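# Cap an LC fibre plug and rest it in the cable manager

## Task

Seat the dust cap all the way onto the LC fibre jumper's plug, then leave that plug resting about level inside one of the cable manager's rings below the switch. The plug's exposed tips may touch only the cap. The cord must never be kinked or squashed, its far end must not be yanked, and it must end with no sharp bend. Knocking anything out of the work area, or the robot toppling or finishing tilted, means failure.

## Robot and tools

ROBOT. LinearBot: an omnidirectional wheeled base with a column about 1.7 m tall. A carriage rides the column (lift_m, 0 to 1 m) and holds two identical six-joint arms, left and right, each with a two-finger gripper. Arm bases sit about 0.57 m + lift_m above the floor; carriage parts hang about 0.15 m lower. A hand reaches 0.78 m from its shoulder but only about 0.38 m below its arm base. A hand is about 0.16 m long, 0.1 m wide (0.14 m open); fingertips taper to about 0.005 m thick and 0.02 m wide. Parked arm: joints 1-6 = 0, 0.05, 0.05, 1.45, 0, 0. Cameras: carriage_camera (on the carriage, facing forward, tilted about 20 degrees down), left_wrist_camera and right_wrist_camera (looking past the fingertips).

FRAMES. Base frame: metres, origin on the floor below the base centre, x forward, y left, z up. left_hand and right_hand report, in this frame, the point between that hand's finger pads, plus quat_wxyz (hand z runs along the fingers, hand y is the opening direction). Readings tend to sit above the real hand, worse at long reach. base_odometry is in the odometry frame (the base frame at scene start), counts wheel turns only (slip looks like travel), heading in rad, left positive, -3.142 to 3.142.

move. Optional action parts:
- base: an object with exactly one key, a relative offset from where the base last reported itself: translate_m (m, forward +, -2 to 2), strafe_m (m, left +, -2 to 2) or rotate_rad (rad, counter-clockwise +, -6.3 to 6.3).
- joints: one flat object shared by both arms, keyed by joint name, each value an absolute target. lift_m 0 to 1 m. For each arm (left_ or right_ prefix): joint1_rad -2.617 to 3.054 (swing about vertical, 0 forward, + left); joint2_rad 0 to 3.141 (shoulder: 0 upper arm back and level, 1.57 up, 3.14 forward and level); joint3_rad 0 to 3.141 (elbow: 0 folded, 3.14 straight); joint4_rad -1.57 to 1.57 (wrist pitch, + lifts fingertips); joint5_rad -1.57 to 1.57 (wrist yaw, + turns fingertips right, opposite to joint1); joint6_rad -2.094 to 2.094 (roll about the finger axis, + clockwise viewed from the forearm); gripper_m 0 to 0.093 (pad gap in m). Done tolerances: lift 0.004, joint1 0.02, joint2 0.105, joint3 0.06, joint4 0.04, joint5 0.025, joint6 0.02, gripper 0.004.
- speeds: per-action caps: translate_m and strafe_m 0.02-0.5 m/s, rotate_rad 0.05-1.57 rad/s, lift_m 0.08-0.27 m/s (default 0.25).
- min_time_s: 0.1-8 s, minimum duration for each arm and gripper motion. Too short can make arms overshoot; 2 or more keeps hand paths straighter.
Also: cameras (list of names or ["all"], [] for none) and blocking (true waits until everything rests; false returns in about 0.5 s while motion continues). A move with no action just reports state and images. Unknown keys make a call invalid; out-of-range values get it refused. Actions over 15 s are not allowed; motion times out at 14 s.

Other tools: wait(seconds 0-10, cameras) reports state, ending early once running moves settle; stop(cameras) brakes all running motion (the base coasts first; braked parts may keep pressing); zoom_image(camera, region [x0,y0,x1,y1] in pixels, at most 504 by 504, origin top-left) enlarges the latest image; read_manual(section "licences"); finished_scene(scene) ends the scene irreversibly, so the goal must hold without the robot.

RESULTS. The move line says done or the worst status. base_status/joint_status words: moving, done, off_target (rested short, may still push), contact_stop, time_out (target dropped, holds in place), not_followed (a self-collision check withheld arm targets; the robot may retry them), stopped, limit_stop_at_motor_heat. on_its_own lists things not commanded by this call (held at = current target). pictures gives image order. earlier move shows a non-blocking move's progress. motor_effort is percent of max (peak in brackets), noisy and biased; a falling lift effort while lowering means a hand is resting on something. Joint torques list arm joints in order; joints 1-3 wrap at ±28 N m. Motor temperatures: per arm, six joints then gripper. MOTOR HOT appears from 75 °C; at 100 °C an OVER-TEMPERATURE FAULT drops that arm for 30-60 s, after which targets must be resent. After a refused call or an unrequested stop, later move, wait and finished_scene calls in the same reply are skipped.

GRIPPER. On a hard part at full force the reading is up to about 0.005 m under (sometimes 0.002 over) the part width; empty and closed it reads 0.000-0.003. Just under the first-touch reading gives a light grip; about 0.005 m deeper gives full force (about 45-70 N per pad). Release by commanding well above the reading.

AVOID. Tipping: it is worst with a high carriage, outstretched or loaded arms, pushing or pulling, or sudden stops; do not drive away from something held fast. Keep the arms from striking or pressing each other, including fingers and wrist cameras; a hard press ends the scene. With joint2 below 0.8, a joint1 outward swing of 0.5 or more can hit the column. Arms lack contact stops and spring back once freed. Drives may bend arms while reporting done; back off about 0.2 m if pinned. Avoid leaving arms stretched out (heating); park them to cool. Never drop parts, hit fixed objects hard, or knock items out of the work area. For this job, handle the cord gently, touch only the plug body, keep the bare tips clear of everything except the cap, and leave no sharp bends.

Each tool is called after ">>>" in YAML: its name, and indented under it one key for each argument.

## Session

>>> move:
  cameras: ["all"]

Scene clock: 0.00 s.
Joint torques (N m): no reading
Motor temperatures (°C): left_arm=[29 37 40 30 29 33 32] | right_arm=[31 37 36 30 31 30 33]
base_odometry: x=+0.000 y=+0.000 heading=+0.000
base_status: not commanded
joint_positions: lift_m=+0.300 left_joint1_rad=+0.003 left_joint2_rad=+0.028 left_joint3_rad=+0.066 left_joint4_rad=+1.405 left_joint5_rad=-0.009 left_joint6_rad=+0.044 left_gripper_m=+0.09396 right_joint1_rad=+0.019 right_joint2_rad=+0.033 right_joint3_rad=+0.043 right_joint4_rad=+1.494 right_joint5_rad=-0.026 right_joint6_rad=-0.017 right_gripper_m=+0.09396
joint_status: not commanded
motor_effort: lift_m=+35 drive_wheels=+3
left_hand: x=+0.2456 y=+0.3086 z=+1.2902 quat_wxyz=(+0.998, -0.003, +0.064, +0.024) (m; base frame)
right_hand: x=+0.2320 y=-0.3021 z=+1.2862 quat_wxyz=(+0.999, -0.014, +0.033, +0.001) (m; base frame)
pictures: carriage_camera, left_wrist_camera, right_wrist_camera
Images, in order (width x height): carriage_camera 896x504, left_wrist_camera 896x504, right_wrist_camera 896x504.

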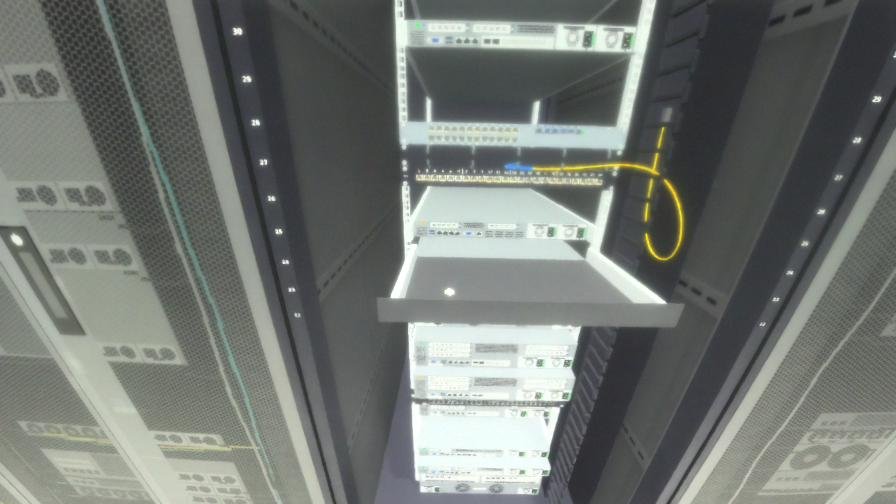

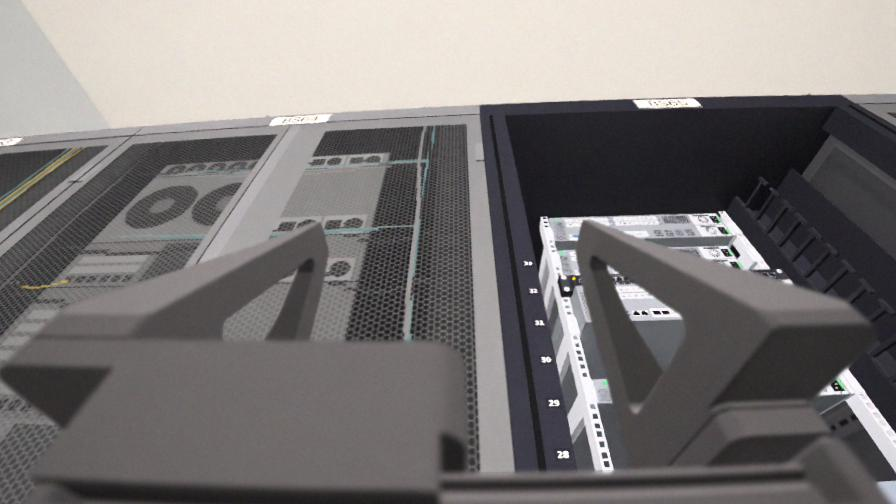

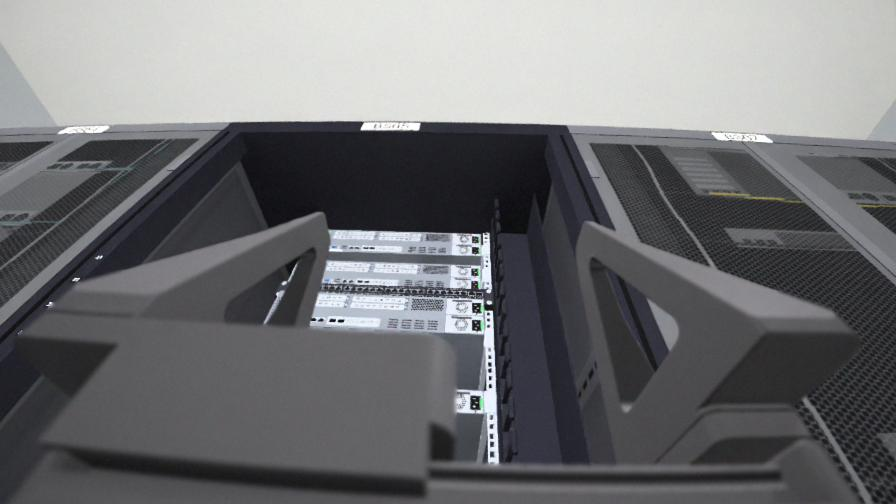

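>>> zoom_image:
  camera: "carriage_camera"
  region: [434, 280, 464, 300]

>>> zoom_image:
  camera: "carriage_camera"
  region: [490, 145, 565, 195]

>>> zoom_image:
  camera: "carriage_camera"
  region: [380, 100, 700, 280]

Scaled by 16.800 from the camera's 896x504 image, which has a finer 1280x720 frame.

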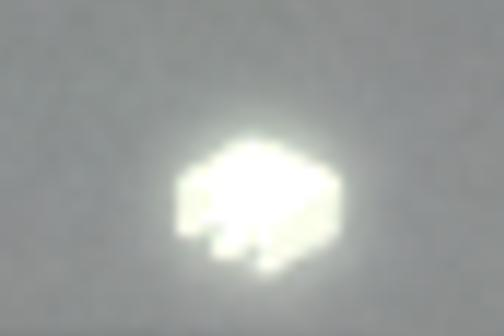

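Scaled by 6.720 from the camera's 896x504 image, which has a finer 1280x720 frame.

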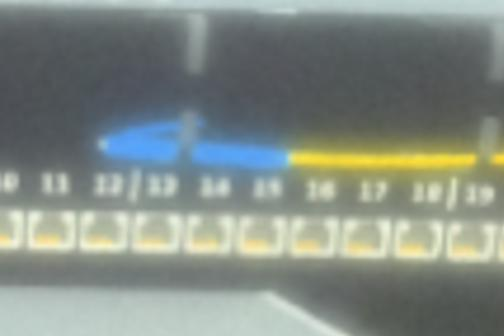

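Scaled by 1.575 from the camera's 896x504 image, which has a finer 1280x720 frame.

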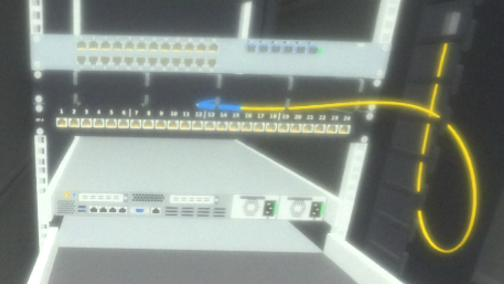

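>>> move:
  base: {"strafe_m": 0.06}
  joints: {"lift_m": 0.556}
  speeds: {"strafe_m": 0.1, "lift_m": 0.2}

>>> move:
  joints: {"right_joint1_rad": 0.569, "right_joint2_rad": 2.385, "right_joint3_rad": 2.21, "right_joint4_rad": -1.384, "right_joint5_rad": 0, "right_joint6_rad": -1.97, "right_gripper_m": 0.05}
  min_time_s: 5
  cameras: ["carriage_camera", "right_wrist_camera"]

Scene clock: 107.20 s.
Joint torques (N m): left_arm=[0.06 3.69 6.5 -0.3 0.06 0.02] | right_arm=[-0.01 4.08 5.74 -0.38 0.01 -0.11]
move: done
base_odometry: x=+0.000 y=+0.060 heading=+0.001
base_status: done
joint_positions: lift_m=+0.556 left_joint1_rad=+0.003 left_joint2_rad=+0.028 left_joint3_rad=+0.066 left_joint4_rad=+1.405 left_joint5_rad=-0.009 left_joint6_rad=+0.044 left_gripper_m=+0.09396 right_joint1_rad=+0.019 right_joint2_rad=+0.033 right_joint3_rad=+0.043 right_joint4_rad=+1.494 right_joint5_rad=-0.026 right_joint6_rad=-0.017 right_gripper_m=+0.09396
joint_status: all done
motor_effort: lift_m=+35(43) drive_wheels=-3(10)
left_hand: x=+0.2456 y=+0.3086 z=+1.5462 quat_wxyz=(+0.998, -0.003, +0.064, +0.024) (m; base frame)
right_hand: x=+0.2320 y=-0.3021 z=+1.5422 quat_wxyz=(+0.999, -0.014, +0.033, +0.001) (m; base frame)
pictures: none

Scene clock: 112.50 s.
Joint torques (N m): left_arm=[0.06 3.69 6.53 -0.3 0.07 0.02] | right_arm=[0.5 -12.22 8.32 0.18 0.03 -0.24]
move: done
base_odometry: x=+0.000 y=+0.060 heading=+0.001
base_status: not commanded
joint_positions: lift_m=+0.556 left_joint1_rad=+0.003 left_joint2_rad=+0.028 left_joint3_rad=+0.066 left_joint4_rad=+1.405 left_joint5_rad=-0.009 left_joint6_rad=+0.044 left_gripper_m=+0.09396 right_joint1_rad=+0.563 right_joint2_rad=+2.365 right_joint3_rad=+2.187 right_joint4_rad=-1.373 right_joint5_rad=-0.011 right_joint6_rad=-1.959 right_gripper_m=+0.05013
joint_status: all done
motor_effort: lift_m=+36(36) drive_wheels=-4(6)
left_hand: x=+0.2456 y=+0.3086 z=+1.5462 quat_wxyz=(+0.998, -0.003, +0.064, +0.024) (m; base frame)
right_hand: x=+0.6074 y=-0.0570 z=+1.1760 quat_wxyz=(+0.011, -0.952, +0.304, -0.002) (m; base frame)
pictures: carriage_camera, right_wrist_camera
Images, in order (width x height): carriage_camera 896x504, right_wrist_camera 896x504.

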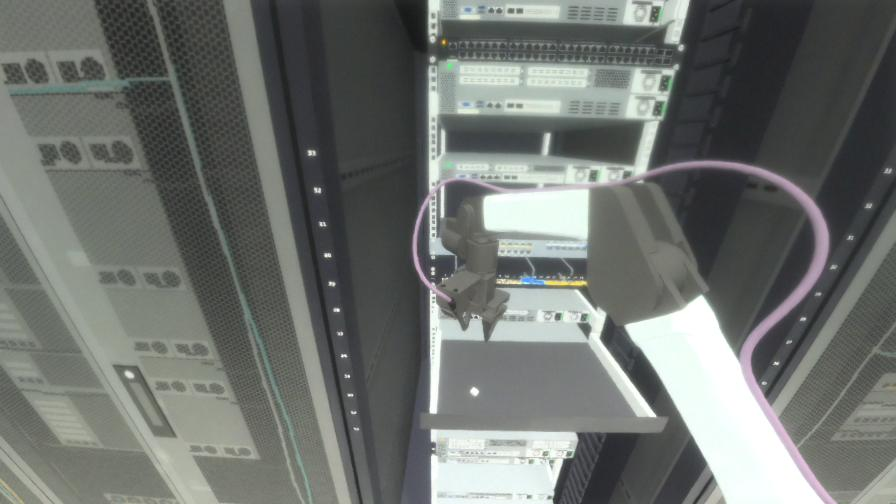

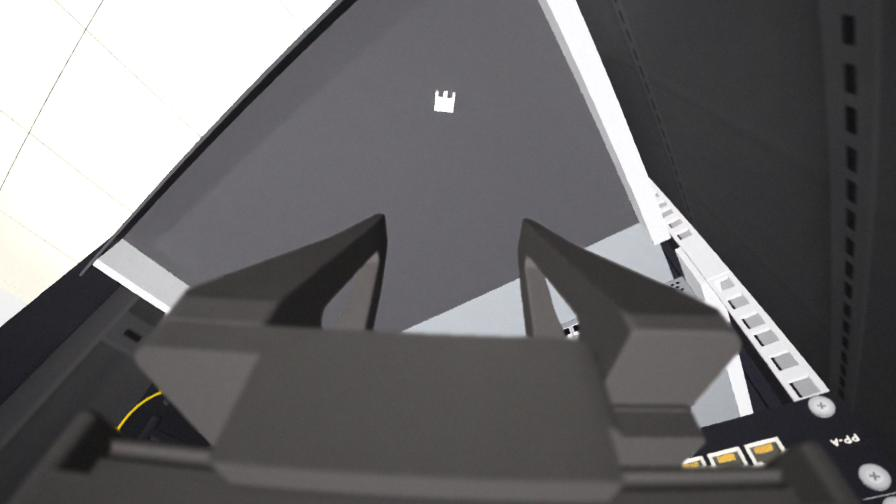

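>>> zoom_image:
  camera: "right_wrist_camera"
  region: [425, 80, 465, 120]

>>> zoom_image:
  camera: "carriage_camera"
  region: [459, 381, 489, 401]

Scaled by 12.600 from the camera's 896x504 image, which has a finer 1280x720 frame.

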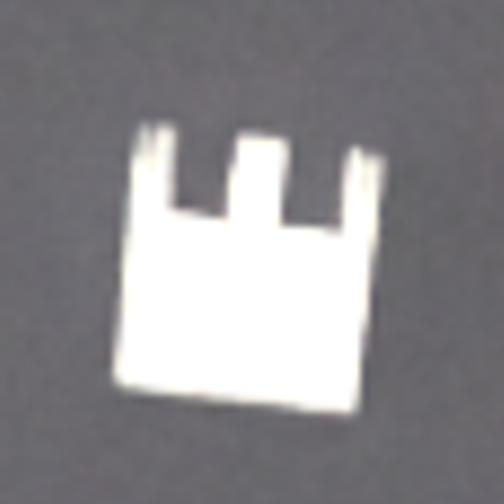

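Scaled by 16.800 from the camera's 896x504 image, which has a finer 1280x720 frame.

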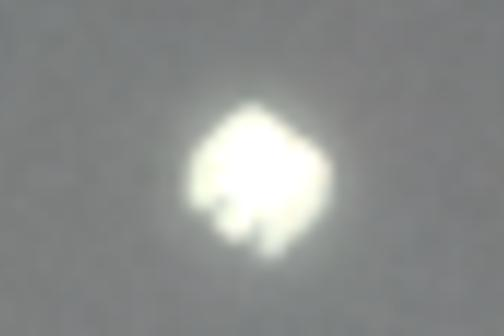

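>>> move:
  joints: {"right_joint1_rad": 0.6115, "right_joint2_rad": 2.29, "right_joint3_rad": 2.077, "right_joint4_rad": -1.345, "right_joint5_rad": 0.011, "right_joint6_rad": -1.802, "right_gripper_m": 0.04, "lift_m": 0.47}
  min_time_s: 2

>>> move:
  cameras: ["right_wrist_camera"]

>>> zoom_image:
  camera: "right_wrist_camera"
  region: [410, 120, 490, 220]

Scene clock: 163.17 s.
Joint torques (N m): left_arm=[0.09 3.69 6.48 -0.31 0.07 0.02] | right_arm=[0.53 -16.73 5.08 0.31 0.03 0]
Motor temperatures (°C): left_arm=[29 37 43 30 29 33 32] | right_arm=[31 48 42 30 31 30 33]
move: done
base_odometry: x=+0.000 y=+0.060 heading=+0.001
base_status: not commanded
joint_positions: lift_m=+0.470 left_joint1_rad=+0.003 left_joint2_rad=+0.028 left_joint3_rad=+0.066 left_joint4_rad=+1.405 left_joint5_rad=-0.009 left_joint6_rad=+0.044 left_gripper_m=+0.09396 right_joint1_rad=+0.605 right_joint2_rad=+2.323 right_joint3_rad=+2.091 right_joint4_rad=-1.354 right_joint5_rad=+0.000 right_joint6_rad=-1.812 right_gripper_m=+0.04013
joint_status: all done
motor_effort: lift_m=+35(35) drive_wheels=+0(6)
left_hand: x=+0.2456 y=+0.3086 z=+1.4602 quat_wxyz=(+0.998, -0.003, +0.064, +0.024) (m; base frame)
right_hand: x=+0.5844 y=-0.0515 z=+1.0844 quat_wxyz=(-0.006, -0.935, +0.354, +0.004) (m; base frame)
pictures: none

Scene clock: 163.17 s.
Joint torques (N m): left_arm=[0.09 3.69 6.48 -0.31 0.07 0.02] | right_arm=[0.53 -16.73 5.08 0.31 0.03 0]
Motor temperatures (°C): left_arm=[29 37 43 30 29 33 32] | right_arm=[31 48 42 30 31 30 33]
base_odometry: x=+0.000 y=+0.060 heading=+0.001
base_status: not commanded
joint_positions: lift_m=+0.470 left_joint1_rad=+0.003 left_joint2_rad=+0.028 left_joint3_rad=+0.066 left_joint4_rad=+1.405 left_joint5_rad=-0.009 left_joint6_rad=+0.044 left_gripper_m=+0.09396 right_joint1_rad=+0.605 right_joint2_rad=+2.323 right_joint3_rad=+2.091 right_joint4_rad=-1.354 right_joint5_rad=+0.000 right_joint6_rad=-1.812 right_gripper_m=+0.04013
joint_status: all done
motor_effort: lift_m=+35(35) drive_wheels=+0(6)
left_hand: x=+0.2456 y=+0.3086 z=+1.4602 quat_wxyz=(+0.998, -0.003, +0.064, +0.024) (m; base frame)
right_hand: x=+0.5844 y=-0.0515 z=+1.0844 quat_wxyz=(-0.006, -0.935, +0.354, +0.004) (m; base frame)
pictures: right_wrist_camera
Images, in order (width x height): right_wrist_camera 896x504.

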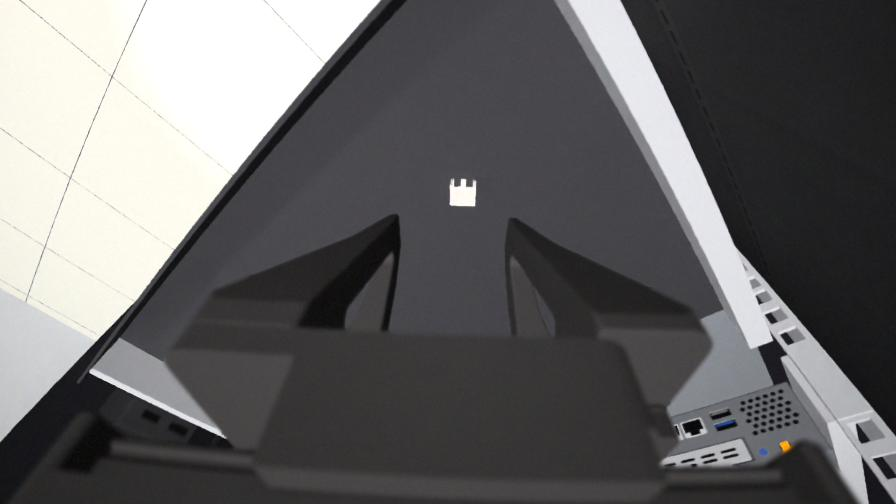

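Scaled by 5.040 from the camera's 896x504 image, which has a finer 1280x720 frame.

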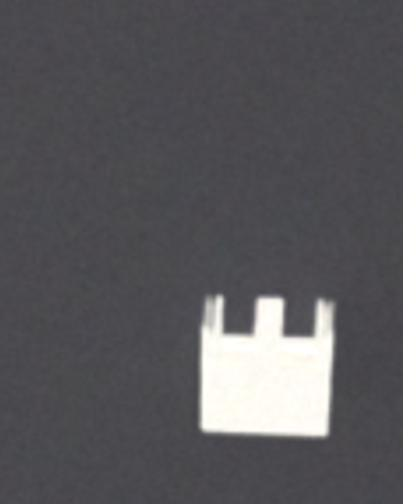

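>>> move:
  joints: {"right_joint1_rad": 0.6155, "right_joint2_rad": 2.365, "right_joint3_rad": 2.154, "right_joint4_rad": -1.356, "right_joint5_rad": 0.011, "right_joint6_rad": -1.765, "lift_m": 0.44}
  min_time_s: 2

>>> move:
  cameras: ["right_wrist_camera"]

>>> zoom_image:
  camera: "right_wrist_camera"
  region: [400, 150, 510, 260]

Scene clock: 185.03 s.
Joint torques (N m): left_arm=[0.1 3.69 6.52 -0.31 0.06 0.02] | right_arm=[0.61 -12.04 8.34 0.21 0.01 0]
move: done
base_odometry: x=+0.000 y=+0.060 heading=+0.001
base_status: not commanded
joint_positions: lift_m=+0.440 left_joint1_rad=+0.003 left_joint2_rad=+0.028 left_joint3_rad=+0.066 left_joint4_rad=+1.405 left_joint5_rad=-0.009 left_joint6_rad=+0.044 left_gripper_m=+0.09396 right_joint1_rad=+0.609 right_joint2_rad=+2.345 right_joint3_rad=+2.131 right_joint4_rad=-1.350 right_joint5_rad=+0.002 right_joint6_rad=-1.775 right_gripper_m=+0.04013
joint_status: all done
motor_effort: lift_m=+35(36) drive_wheels=-5(5)
left_hand: x=+0.2456 y=+0.3086 z=+1.4303 quat_wxyz=(+0.998, -0.003, +0.064, +0.024) (m; base frame)
right_hand: x=+0.5915 y=-0.0451 z=+1.0550 quat_wxyz=(+0.002, -0.929, +0.370, -0.003) (m; base frame)
pictures: none

Scene clock: 185.03 s.
Joint torques (N m): left_arm=[0.1 3.69 6.52 -0.31 0.06 0.02] | right_arm=[0.61 -12.04 8.34 0.21 0.01 0]
Motor temperatures (°C): left_arm=[29 37 43 30 29 33 32] | right_arm=[31 50 41 30 31 30 33]
base_odometry: x=+0.000 y=+0.060 heading=+0.001
base_status: not commanded
joint_positions: lift_m=+0.440 left_joint1_rad=+0.003 left_joint2_rad=+0.028 left_joint3_rad=+0.066 left_joint4_rad=+1.405 left_joint5_rad=-0.009 left_joint6_rad=+0.044 left_gripper_m=+0.09396 right_joint1_rad=+0.609 right_joint2_rad=+2.345 right_joint3_rad=+2.131 right_joint4_rad=-1.350 right_joint5_rad=+0.002 right_joint6_rad=-1.775 right_gripper_m=+0.04013
joint_status: all done
motor_effort: lift_m=+35(36) drive_wheels=-5(5)
left_hand: x=+0.2456 y=+0.3086 z=+1.4303 quat_wxyz=(+0.998, -0.003, +0.064, +0.024) (m; base frame)
right_hand: x=+0.5915 y=-0.0451 z=+1.0550 quat_wxyz=(+0.002, -0.929, +0.370, -0.003) (m; base frame)
pictures: right_wrist_camera
Images, in order (width x height): right_wrist_camera 896x504.

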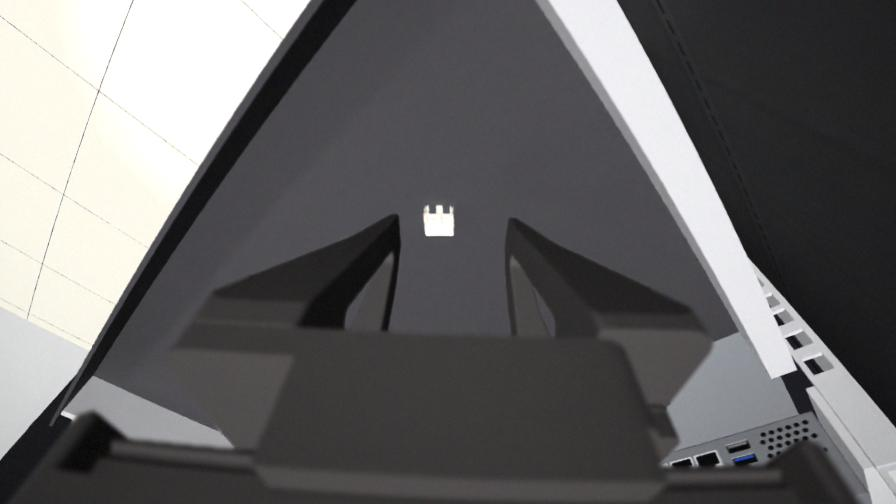

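Scaled by 4.582 from the camera's 896x504 image, which has a finer 1280x720 frame.

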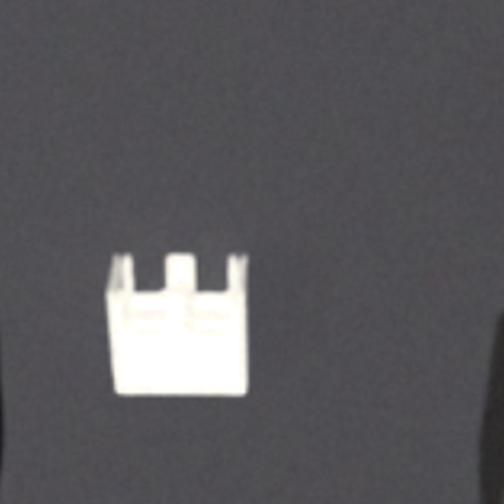

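>>> move:
  joints: {"right_joint1_rad": 0.6195, "right_joint2_rad": 2.277, "right_joint3_rad": 2.0555, "right_joint4_rad": -1.321, "right_joint5_rad": 0.011, "right_joint6_rad": -1.7605}
  min_time_s: 2

>>> move:
  cameras: ["right_wrist_camera"]

>>> zoom_image:
  camera: "right_wrist_camera"
  region: [400, 150, 510, 260]

Scene clock: 208.53 s.
Joint torques (N m): left_arm=[0.08 3.7 6.49 -0.3 0.07 0.02] | right_arm=[0.7 -16.69 5.14 0.37 0.01 0]
move: done
base_odometry: x=+0.000 y=+0.060 heading=+0.001
base_status: not commanded
joint_positions: lift_m=+0.440 left_joint1_rad=+0.003 left_joint2_rad=+0.028 left_joint3_rad=+0.066 left_joint4_rad=+1.405 left_joint5_rad=-0.009 left_joint6_rad=+0.044 left_gripper_m=+0.09396 right_joint1_rad=+0.612 right_joint2_rad=+2.310 right_joint3_rad=+2.069 right_joint4_rad=-1.329 right_joint5_rad=+0.002 right_joint6_rad=-1.770 right_gripper_m=+0.04013
joint_status: all done
motor_effort: lift_m=+35(35) drive_wheels=+0(6)
left_hand: x=+0.2456 y=+0.3086 z=+1.4303 quat_wxyz=(+0.998, -0.003, +0.064, +0.024) (m; base frame)
right_hand: x=+0.5840 y=-0.0485 z=+1.0546 quat_wxyz=(+0.000, -0.929, +0.370, -0.001) (m; base frame)
pictures: none

Scene clock: 208.53 s.
Joint torques (N m): left_arm=[0.08 3.7 6.49 -0.3 0.07 0.02] | right_arm=[0.7 -16.69 5.14 0.37 0.01 0]
Motor temperatures (°C): left_arm=[29 37 44 30 29 33 32] | right_arm=[31 49 42 30 31 30 33]
base_odometry: x=+0.000 y=+0.060 heading=+0.001
base_status: not commanded
joint_positions: lift_m=+0.440 left_joint1_rad=+0.003 left_joint2_rad=+0.028 left_joint3_rad=+0.066 left_joint4_rad=+1.405 left_joint5_rad=-0.009 left_joint6_rad=+0.044 left_gripper_m=+0.09396 right_joint1_rad=+0.612 right_joint2_rad=+2.310 right_joint3_rad=+2.069 right_joint4_rad=-1.329 right_joint5_rad=+0.002 right_joint6_rad=-1.770 right_gripper_m=+0.04013
joint_status: all done
motor_effort: lift_m=+35(35) drive_wheels=+0(6)
left_hand: x=+0.2456 y=+0.3086 z=+1.4303 quat_wxyz=(+0.998, -0.003, +0.064, +0.024) (m; base frame)
right_hand: x=+0.5840 y=-0.0485 z=+1.0546 quat_wxyz=(+0.000, -0.929, +0.370, -0.001) (m; base frame)
pictures: right_wrist_camera
Images, in order (width x height): right_wrist_camera 896x504.

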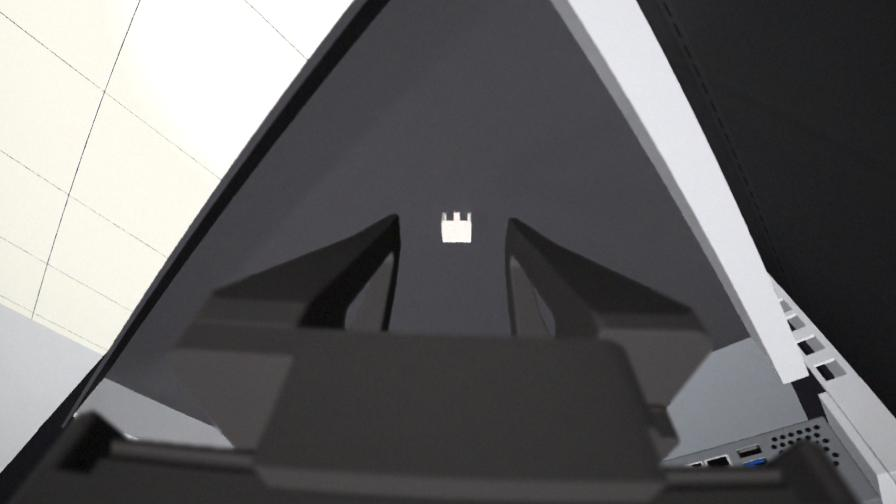

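Scaled by 4.582 from the camera's 896x504 image, which has a finer 1280x720 frame.

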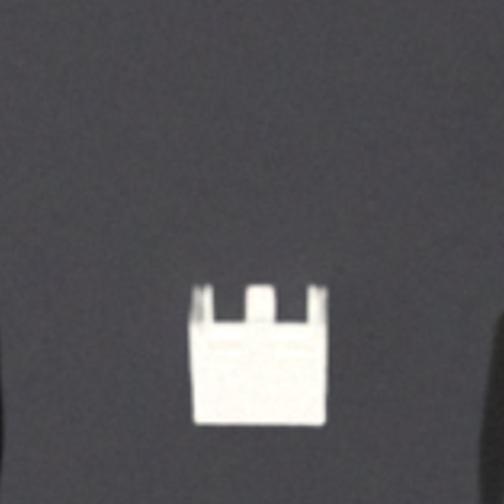

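>>> move:
  joints: {"right_joint4_rad": -1.312, "lift_m": 0.421}
  speeds: {"lift_m": 0.08}
  min_time_s: 1

>>> move:
  cameras: ["right_wrist_camera"]

>>> zoom_image:
  camera: "right_wrist_camera"
  region: [400, 190, 510, 300]

Scene clock: 224.23 s.
Joint torques (N m): left_arm=[0.05 3.7 6.49 -0.31 0.06 0.01] | right_arm=[0.69 -15.75 5.56 0.39 0 -0.01]
Motor temperatures (°C): left_arm=[29 37 44 30 29 33 32] | right_arm=[31 54 42 30 31 30 33]
move: done
base_odometry: x=+0.000 y=+0.060 heading=+0.001
base_status: not commanded
joint_positions: lift_m=+0.421 left_joint1_rad=+0.003 left_joint2_rad=+0.028 left_joint3_rad=+0.066 left_joint4_rad=+1.405 left_joint5_rad=-0.009 left_joint6_rad=+0.044 left_gripper_m=+0.09396 right_joint1_rad=+0.612 right_joint2_rad=+2.300 right_joint3_rad=+2.064 right_joint4_rad=-1.320 right_joint5_rad=+0.003 right_joint6_rad=-1.770 right_gripper_m=+0.04013
joint_status: all done
motor_effort: lift_m=+35(35) drive_wheels=-2(5)
left_hand: x=+0.2456 y=+0.3086 z=+1.4113 quat_wxyz=(+0.998, -0.003, +0.064, +0.024) (m; base frame)
right_hand: x=+0.5854 y=-0.0476 z=+1.0385 quat_wxyz=(+0.006, -0.929, +0.371, -0.005) (m; base frame)
pictures: none

Scene clock: 224.23 s.
Joint torques (N m): left_arm=[0.05 3.7 6.49 -0.31 0.06 0.01] | right_arm=[0.69 -15.75 5.56 0.39 0 -0.01]
Motor temperatures (°C): left_arm=[29 37 44 30 29 33 32] | right_arm=[31 54 42 30 31 30 33]
base_odometry: x=+0.000 y=+0.060 heading=+0.001
base_status: not commanded
joint_positions: lift_m=+0.421 left_joint1_rad=+0.003 left_joint2_rad=+0.028 left_joint3_rad=+0.066 left_joint4_rad=+1.405 left_joint5_rad=-0.009 left_joint6_rad=+0.044 left_gripper_m=+0.09396 right_joint1_rad=+0.612 right_joint2_rad=+2.300 right_joint3_rad=+2.064 right_joint4_rad=-1.320 right_joint5_rad=+0.003 right_joint6_rad=-1.770 right_gripper_m=+0.04013
joint_status: all done
motor_effort: lift_m=+35(35) drive_wheels=-2(5)
left_hand: x=+0.2456 y=+0.3086 z=+1.4113 quat_wxyz=(+0.998, -0.003, +0.064, +0.024) (m; base frame)
right_hand: x=+0.5854 y=-0.0476 z=+1.0385 quat_wxyz=(+0.006, -0.929, +0.371, -0.005) (m; base frame)
pictures: right_wrist_camera
Images, in order (width x height): right_wrist_camera 896x504.

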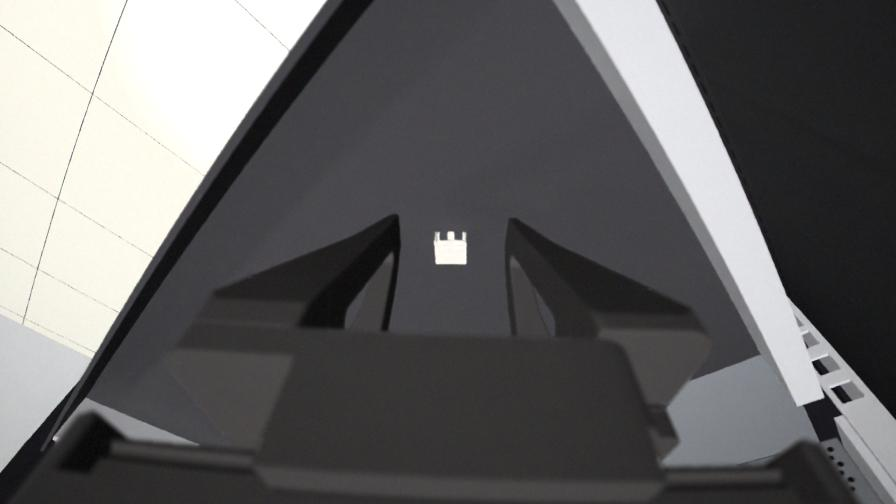

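Scaled by 4.582 from the camera's 896x504 image, which has a finer 1280x720 frame.

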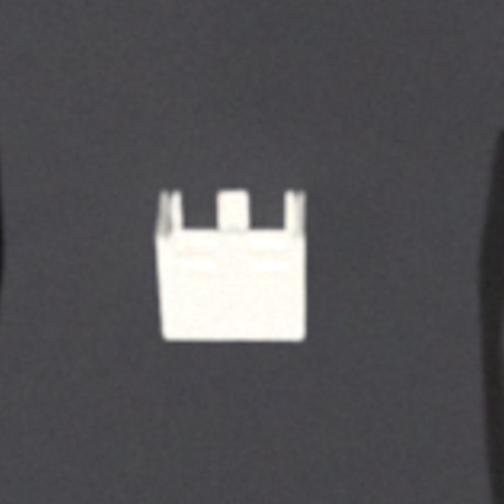

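>>> move:
  joints: {"lift_m": 0.411}
  speeds: {"lift_m": 0.08}

>>> move:
  cameras: ["right_wrist_camera"]

>>> zoom_image:
  camera: "right_wrist_camera"
  region: [400, 190, 510, 300]

Scene clock: 233.67 s.
Joint torques (N m): left_arm=[0.03 3.73 6.56 -0.29 0.06 0.02] | right_arm=[0.72 -15.38 5.83 0.37 -0.01 -0.01]
move: done
base_odometry: x=+0.000 y=+0.060 heading=+0.001
base_status: not commanded
joint_positions: lift_m=+0.411 left_joint1_rad=+0.003 left_joint2_rad=+0.028 left_joint3_rad=+0.066 left_joint4_rad=+1.405 left_joint5_rad=-0.009 left_joint6_rad=+0.044 left_gripper_m=+0.09396 right_joint1_rad=+0.612 right_joint2_rad=+2.296 right_joint3_rad=+2.061 right_joint4_rad=-1.317 right_joint5_rad=+0.003 right_joint6_rad=-1.769 right_gripper_m=+0.04013
joint_status: all done
motor_effort: lift_m=+34(36) drive_wheels=-1(6)
left_hand: x=+0.2456 y=+0.3086 z=+1.4013 quat_wxyz=(+0.998, -0.003, +0.064, +0.024) (m; base frame)
right_hand: x=+0.5856 y=-0.0476 z=+1.0296 quat_wxyz=(+0.007, -0.929, +0.371, -0.007) (m; base frame)
pictures: none

Scene clock: 233.67 s.
Joint torques (N m): left_arm=[0.03 3.73 6.56 -0.29 0.06 0.02] | right_arm=[0.72 -15.38 5.83 0.37 -0.01 -0.01]
Motor temperatures (°C): left_arm=[29 37 44 30 29 33 32] | right_arm=[31 54 42 30 31 30 33]
base_odometry: x=+0.000 y=+0.060 heading=+0.001
base_status: not commanded
joint_positions: lift_m=+0.411 left_joint1_rad=+0.003 left_joint2_rad=+0.028 left_joint3_rad=+0.066 left_joint4_rad=+1.405 left_joint5_rad=-0.009 left_joint6_rad=+0.044 left_gripper_m=+0.09396 right_joint1_rad=+0.612 right_joint2_rad=+2.296 right_joint3_rad=+2.061 right_joint4_rad=-1.317 right_joint5_rad=+0.003 right_joint6_rad=-1.769 right_gripper_m=+0.04013
joint_status: all done
motor_effort: lift_m=+34(36) drive_wheels=-1(6)
left_hand: x=+0.2456 y=+0.3086 z=+1.4013 quat_wxyz=(+0.998, -0.003, +0.064, +0.024) (m; base frame)
right_hand: x=+0.5856 y=-0.0476 z=+1.0296 quat_wxyz=(+0.007, -0.929, +0.371, -0.007) (m; base frame)
pictures: right_wrist_camera
Images, in order (width x height): right_wrist_camera 896x504.

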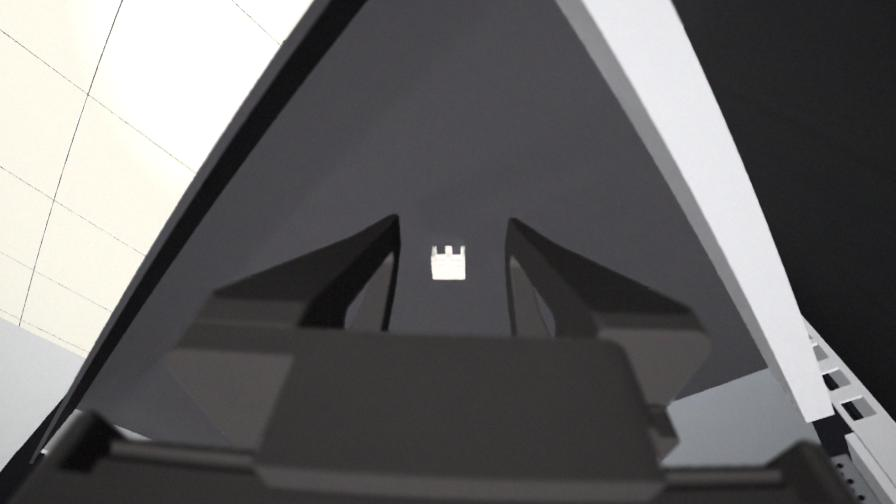

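Scaled by 4.582 from the camera's 896x504 image, which has a finer 1280x720 frame.

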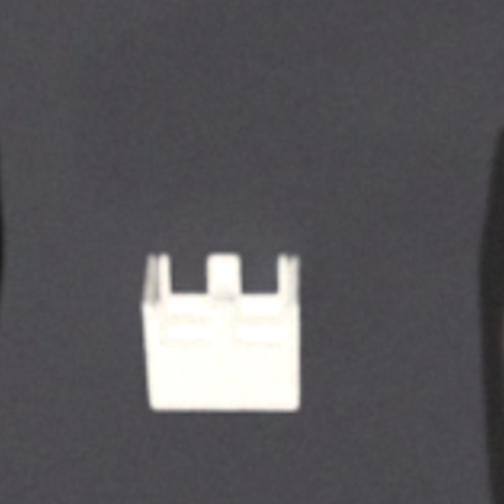

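>>> move:
  joints: {"right_joint4_rad": -1.3345, "lift_m": 0.4085}
  speeds: {"lift_m": 0.08}
  min_time_s: 1

>>> move:
  joints: {"right_gripper_m": 0.022}
  min_time_s: 1.5

>>> move:
  cameras: ["right_wrist_camera"]

>>> zoom_image:
  camera: "right_wrist_camera"
  region: [400, 190, 510, 300]

Scene clock: 243.87 s.
Joint torques (N m): left_arm=[0.08 3.69 6.5 -0.3 0.07 0.01] | right_arm=[0.69 -15.27 5.86 0.15 0 -0.01]
Motor temperatures (°C): left_arm=[29 37 44 30 29 33 32] | right_arm=[31 56 42 30 31 30 33]
move: done
base_odometry: x=+0.000 y=+0.060 heading=+0.001
base_status: not commanded
joint_positions: lift_m=+0.409 left_joint1_rad=+0.003 left_joint2_rad=+0.028 left_joint3_rad=+0.066 left_joint4_rad=+1.404 left_joint5_rad=-0.009 left_joint6_rad=+0.044 left_gripper_m=+0.09396 right_joint1_rad=+0.612 right_joint2_rad=+2.295 right_joint3_rad=+2.061 right_joint4_rad=-1.324 right_joint5_rad=+0.004 right_joint6_rad=-1.769 right_gripper_m=+0.04013
joint_status: all done
motor_effort: lift_m=+34(34) drive_wheels=-1(5)
left_hand: x=+0.2457 y=+0.3086 z=+1.3988 quat_wxyz=(+0.998, -0.003, +0.064, +0.024) (m; base frame)
right_hand: x=+0.5840 y=-0.0487 z=+1.0273 quat_wxyz=(+0.004, -0.929, +0.371, -0.005) (m; base frame)
pictures: none

Scene clock: 245.67 s.
Joint torques (N m): left_arm=[0.08 3.7 6.52 -0.31 0.06 0.01] | right_arm=[0.7 -15.24 5.89 0.17 0 -0.01]
Motor temperatures (°C): left_arm=[29 37 44 30 29 33 32] | right_arm=[31 56 42 30 31 30 33]
move: done
base_odometry: x=+0.000 y=+0.060 heading=+0.001
base_status: not commanded
joint_positions: lift_m=+0.409 left_joint1_rad=+0.003 left_joint2_rad=+0.028 left_joint3_rad=+0.066 left_joint4_rad=+1.404 left_joint5_rad=-0.009 left_joint6_rad=+0.044 left_gripper_m=+0.09396 right_joint1_rad=+0.612 right_joint2_rad=+2.295 right_joint3_rad=+2.061 right_joint4_rad=-1.325 right_joint5_rad=+0.004 right_joint6_rad=-1.769 right_gripper_m=+0.02214
joint_status: all done
motor_effort: lift_m=+34(34) drive_wheels=+0(6)
left_hand: x=+0.2457 y=+0.3086 z=+1.3988 quat_wxyz=(+0.998, -0.003, +0.064, +0.024) (m; base frame)
right_hand: x=+0.5839 y=-0.0488 z=+1.0273 quat_wxyz=(+0.004, -0.929, +0.371, -0.005) (m; base frame)
pictures: none

Scene clock: 245.67 s.
Joint torques (N m): left_arm=[0.08 3.7 6.52 -0.31 0.06 0.01] | right_arm=[0.7 -15.24 5.89 0.17 0 -0.01]
Motor temperatures (°C): left_arm=[29 37 44 30 29 33 32] | right_arm=[31 56 42 30 31 30 33]
base_odometry: x=+0.000 y=+0.060 heading=+0.001
base_status: not commanded
joint_positions: lift_m=+0.409 left_joint1_rad=+0.003 left_joint2_rad=+0.028 left_joint3_rad=+0.066 left_joint4_rad=+1.404 left_joint5_rad=-0.009 left_joint6_rad=+0.044 left_gripper_m=+0.09396 right_joint1_rad=+0.612 right_joint2_rad=+2.295 right_joint3_rad=+2.061 right_joint4_rad=-1.325 right_joint5_rad=+0.004 right_joint6_rad=-1.769 right_gripper_m=+0.02214
joint_status: all done
motor_effort: lift_m=+34(34) drive_wheels=+0(6)
left_hand: x=+0.2457 y=+0.3086 z=+1.3988 quat_wxyz=(+0.998, -0.003, +0.064, +0.024) (m; base frame)
right_hand: x=+0.5839 y=-0.0488 z=+1.0273 quat_wxyz=(+0.004, -0.929, +0.371, -0.005) (m; base frame)
pictures: right_wrist_camera
Images, in order (width x height): right_wrist_camera 896x504.

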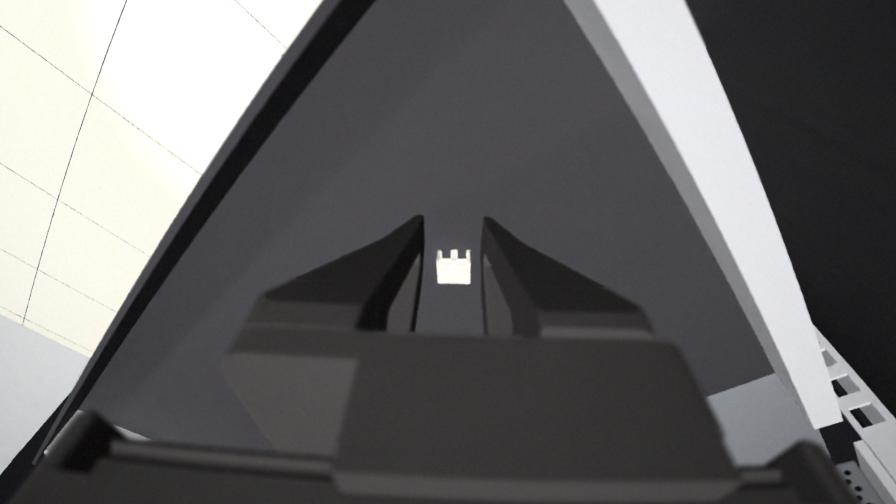

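Scaled by 4.582 from the camera's 896x504 image, which has a finer 1280x720 frame.

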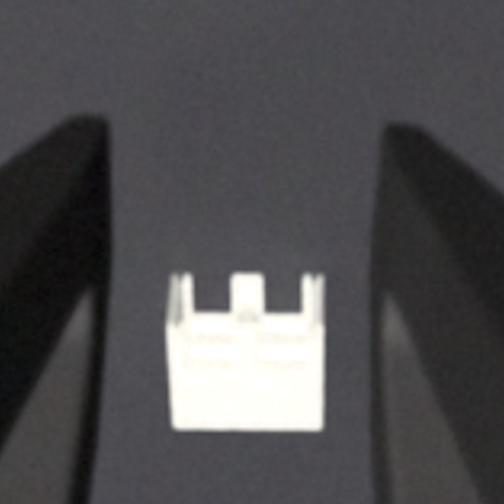

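>>> move:
  joints: {"right_joint1_rad": 0.6008}
  min_time_s: 1

>>> move:
  joints: {"right_gripper_m": 0.0155}
  min_time_s: 1.5

>>> move:
  cameras: ["right_wrist_camera"]

>>> zoom_image:
  camera: "right_wrist_camera"
  region: [400, 190, 510, 300]

Scene clock: 270.80 s.
Joint torques (N m): left_arm=[0.06 3.7 6.5 -0.29 0.07 0.01] | right_arm=[-0.58 -15.24 5.9 0.17 -0.01 -0.01]
Motor temperatures (°C): left_arm=[29 37 44 30 29 33 32] | right_arm=[31 56 43 30 31 30 33]
move: done
base_odometry: x=+0.000 y=+0.060 heading=+0.001
base_status: not commanded
joint_positions: lift_m=+0.409 left_joint1_rad=+0.003 left_joint2_rad=+0.028 left_joint3_rad=+0.066 left_joint4_rad=+1.404 left_joint5_rad=-0.009 left_joint6_rad=+0.044 left_gripper_m=+0.09396 right_joint1_rad=+0.606 right_joint2_rad=+2.295 right_joint3_rad=+2.061 right_joint4_rad=-1.325 right_joint5_rad=+0.004 right_joint6_rad=-1.769 right_gripper_m=+0.02214
joint_status: all done
motor_effort: lift_m=+34(34) drive_wheels=-3(7)
left_hand: x=+0.2457 y=+0.3086 z=+1.3988 quat_wxyz=(+0.998, -0.003, +0.064, +0.024) (m; base frame)
right_hand: x=+0.5855 y=-0.0510 z=+1.0273 quat_wxyz=(+0.004, -0.928, +0.374, -0.005) (m; base frame)
pictures: none

Scene clock: 272.60 s.
Joint torques (N m): left_arm=[0.08 3.71 6.5 -0.3 0.06 0.01] | right_arm=[-0.57 -15.25 5.89 0.17 0 -0.01]
Motor temperatures (°C): left_arm=[29 37 44 30 29 33 32] | right_arm=[31 56 43 30 31 30 33]
move: done
base_odometry: x=+0.000 y=+0.060 heading=+0.001
base_status: not commanded
joint_positions: lift_m=+0.409 left_joint1_rad=+0.003 left_joint2_rad=+0.028 left_joint3_rad=+0.066 left_joint4_rad=+1.404 left_joint5_rad=-0.009 left_joint6_rad=+0.044 left_gripper_m=+0.09396 right_joint1_rad=+0.606 right_joint2_rad=+2.295 right_joint3_rad=+2.061 right_joint4_rad=-1.325 right_joint5_rad=+0.004 right_joint6_rad=-1.769 right_gripper_m=+0.01563
joint_status: all done
motor_effort: lift_m=+34(34) drive_wheels=-3(6)
left_hand: x=+0.2457 y=+0.3086 z=+1.3988 quat_wxyz=(+0.998, -0.003, +0.064, +0.024) (m; base frame)
right_hand: x=+0.5855 y=-0.0510 z=+1.0273 quat_wxyz=(+0.004, -0.928, +0.374, -0.005) (m; base frame)
pictures: none

Scene clock: 272.60 s.
Joint torques (N m): left_arm=[0.08 3.71 6.5 -0.3 0.06 0.01] | right_arm=[-0.57 -15.25 5.89 0.17 0 -0.01]
Motor temperatures (°C): left_arm=[29 37 44 30 29 33 32] | right_arm=[31 56 43 30 31 30 33]
base_odometry: x=+0.000 y=+0.060 heading=+0.001
base_status: not commanded
joint_positions: lift_m=+0.409 left_joint1_rad=+0.003 left_joint2_rad=+0.028 left_joint3_rad=+0.066 left_joint4_rad=+1.404 left_joint5_rad=-0.009 left_joint6_rad=+0.044 left_gripper_m=+0.09396 right_joint1_rad=+0.606 right_joint2_rad=+2.295 right_joint3_rad=+2.061 right_joint4_rad=-1.325 right_joint5_rad=+0.004 right_joint6_rad=-1.769 right_gripper_m=+0.01563
joint_status: all done
motor_effort: lift_m=+34(34) drive_wheels=-3(6)
left_hand: x=+0.2457 y=+0.3086 z=+1.3988 quat_wxyz=(+0.998, -0.003, +0.064, +0.024) (m; base frame)
right_hand: x=+0.5855 y=-0.0510 z=+1.0273 quat_wxyz=(+0.004, -0.928, +0.374, -0.005) (m; base frame)
pictures: right_wrist_camera
Images, in order (width x height): right_wrist_camera 896x504.

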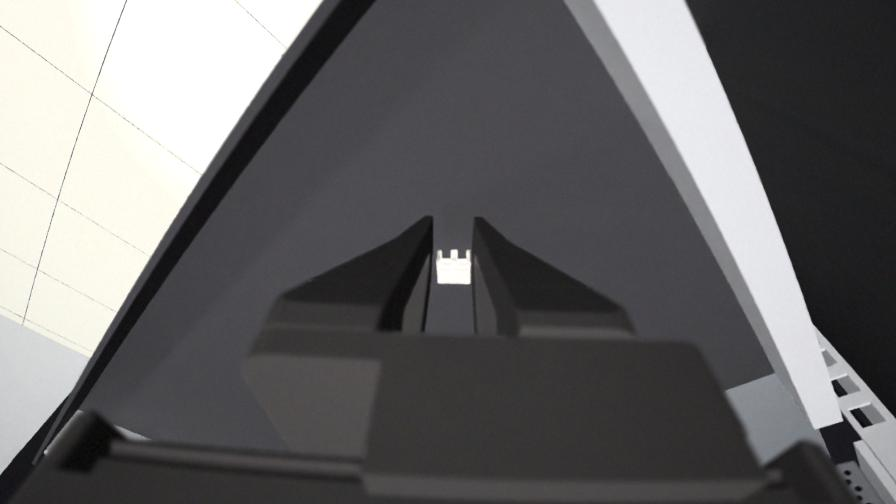

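Scaled by 4.582 from the camera's 896x504 image, which has a finer 1280x720 frame.

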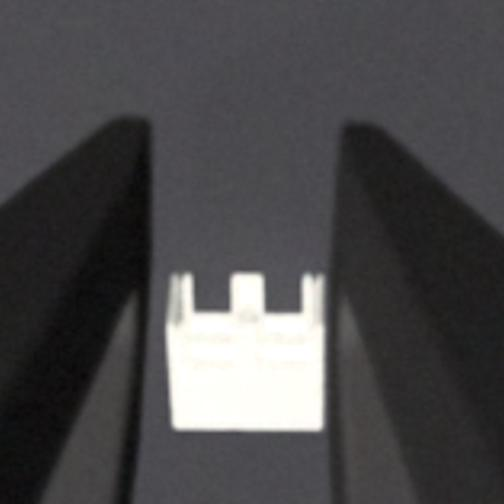

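>>> move:
  joints: {"right_joint1_rad": 0.5955}
  min_time_s: 1

>>> move:
  cameras: ["right_wrist_camera"]

>>> zoom_image:
  camera: "right_wrist_camera"
  region: [400, 190, 510, 300]

Scene clock: 281.63 s.
Joint torques (N m): left_arm=[0.08 3.71 6.5 -0.3 0.07 0.02] | right_arm=[-0.64 -15.25 5.87 0.17 0 -0.01]
Motor temperatures (°C): left_arm=[29 37 44 30 29 33 32] | right_arm=[31 56 43 30 31 30 33]
move: done
base_odometry: x=+0.000 y=+0.060 heading=+0.001
base_status: not commanded
joint_positions: lift_m=+0.409 left_joint1_rad=+0.003 left_joint2_rad=+0.028 left_joint3_rad=+0.066 left_joint4_rad=+1.404 left_joint5_rad=-0.009 left_joint6_rad=+0.044 left_gripper_m=+0.09396 right_joint1_rad=+0.601 right_joint2_rad=+2.295 right_joint3_rad=+2.061 right_joint4_rad=-1.325 right_joint5_rad=+0.004 right_joint6_rad=-1.769 right_gripper_m=+0.01563
joint_status: all done
motor_effort: lift_m=+34(34) drive_wheels=-1(5)
left_hand: x=+0.2457 y=+0.3086 z=+1.3988 quat_wxyz=(+0.998, -0.003, +0.064, +0.024) (m; base frame)
right_hand: x=+0.5868 y=-0.0529 z=+1.0273 quat_wxyz=(+0.004, -0.927, +0.376, -0.005) (m; base frame)
pictures: none

Scene clock: 281.63 s.
Joint torques (N m): left_arm=[0.08 3.71 6.5 -0.3 0.07 0.02] | right_arm=[-0.64 -15.25 5.87 0.17 0 -0.01]
Motor temperatures (°C): left_arm=[29 37 44 30 29 33 32] | right_arm=[31 56 43 30 31 30 33]
base_odometry: x=+0.000 y=+0.060 heading=+0.001
base_status: not commanded
joint_positions: lift_m=+0.409 left_joint1_rad=+0.003 left_joint2_rad=+0.028 left_joint3_rad=+0.066 left_joint4_rad=+1.404 left_joint5_rad=-0.009 left_joint6_rad=+0.044 left_gripper_m=+0.09396 right_joint1_rad=+0.601 right_joint2_rad=+2.295 right_joint3_rad=+2.061 right_joint4_rad=-1.325 right_joint5_rad=+0.004 right_joint6_rad=-1.769 right_gripper_m=+0.01563
joint_status: all done
motor_effort: lift_m=+34(34) drive_wheels=-1(5)
left_hand: x=+0.2457 y=+0.3086 z=+1.3988 quat_wxyz=(+0.998, -0.003, +0.064, +0.024) (m; base frame)
right_hand: x=+0.5868 y=-0.0529 z=+1.0273 quat_wxyz=(+0.004, -0.927, +0.376, -0.005) (m; base frame)
pictures: right_wrist_camera
Images, in order (width x height): right_wrist_camera 896x504.

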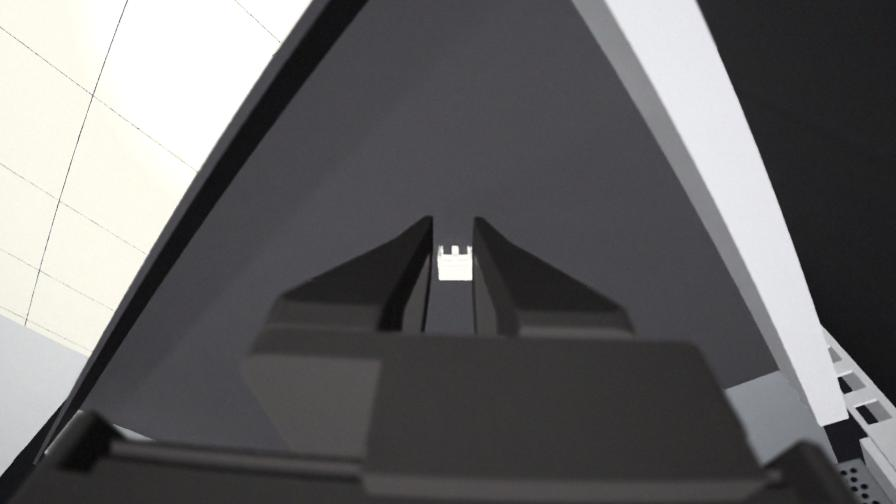

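Scaled by 4.582 from the camera's 896x504 image, which has a finer 1280x720 frame.

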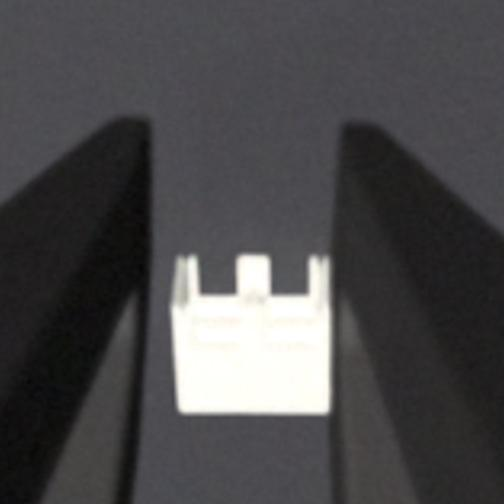

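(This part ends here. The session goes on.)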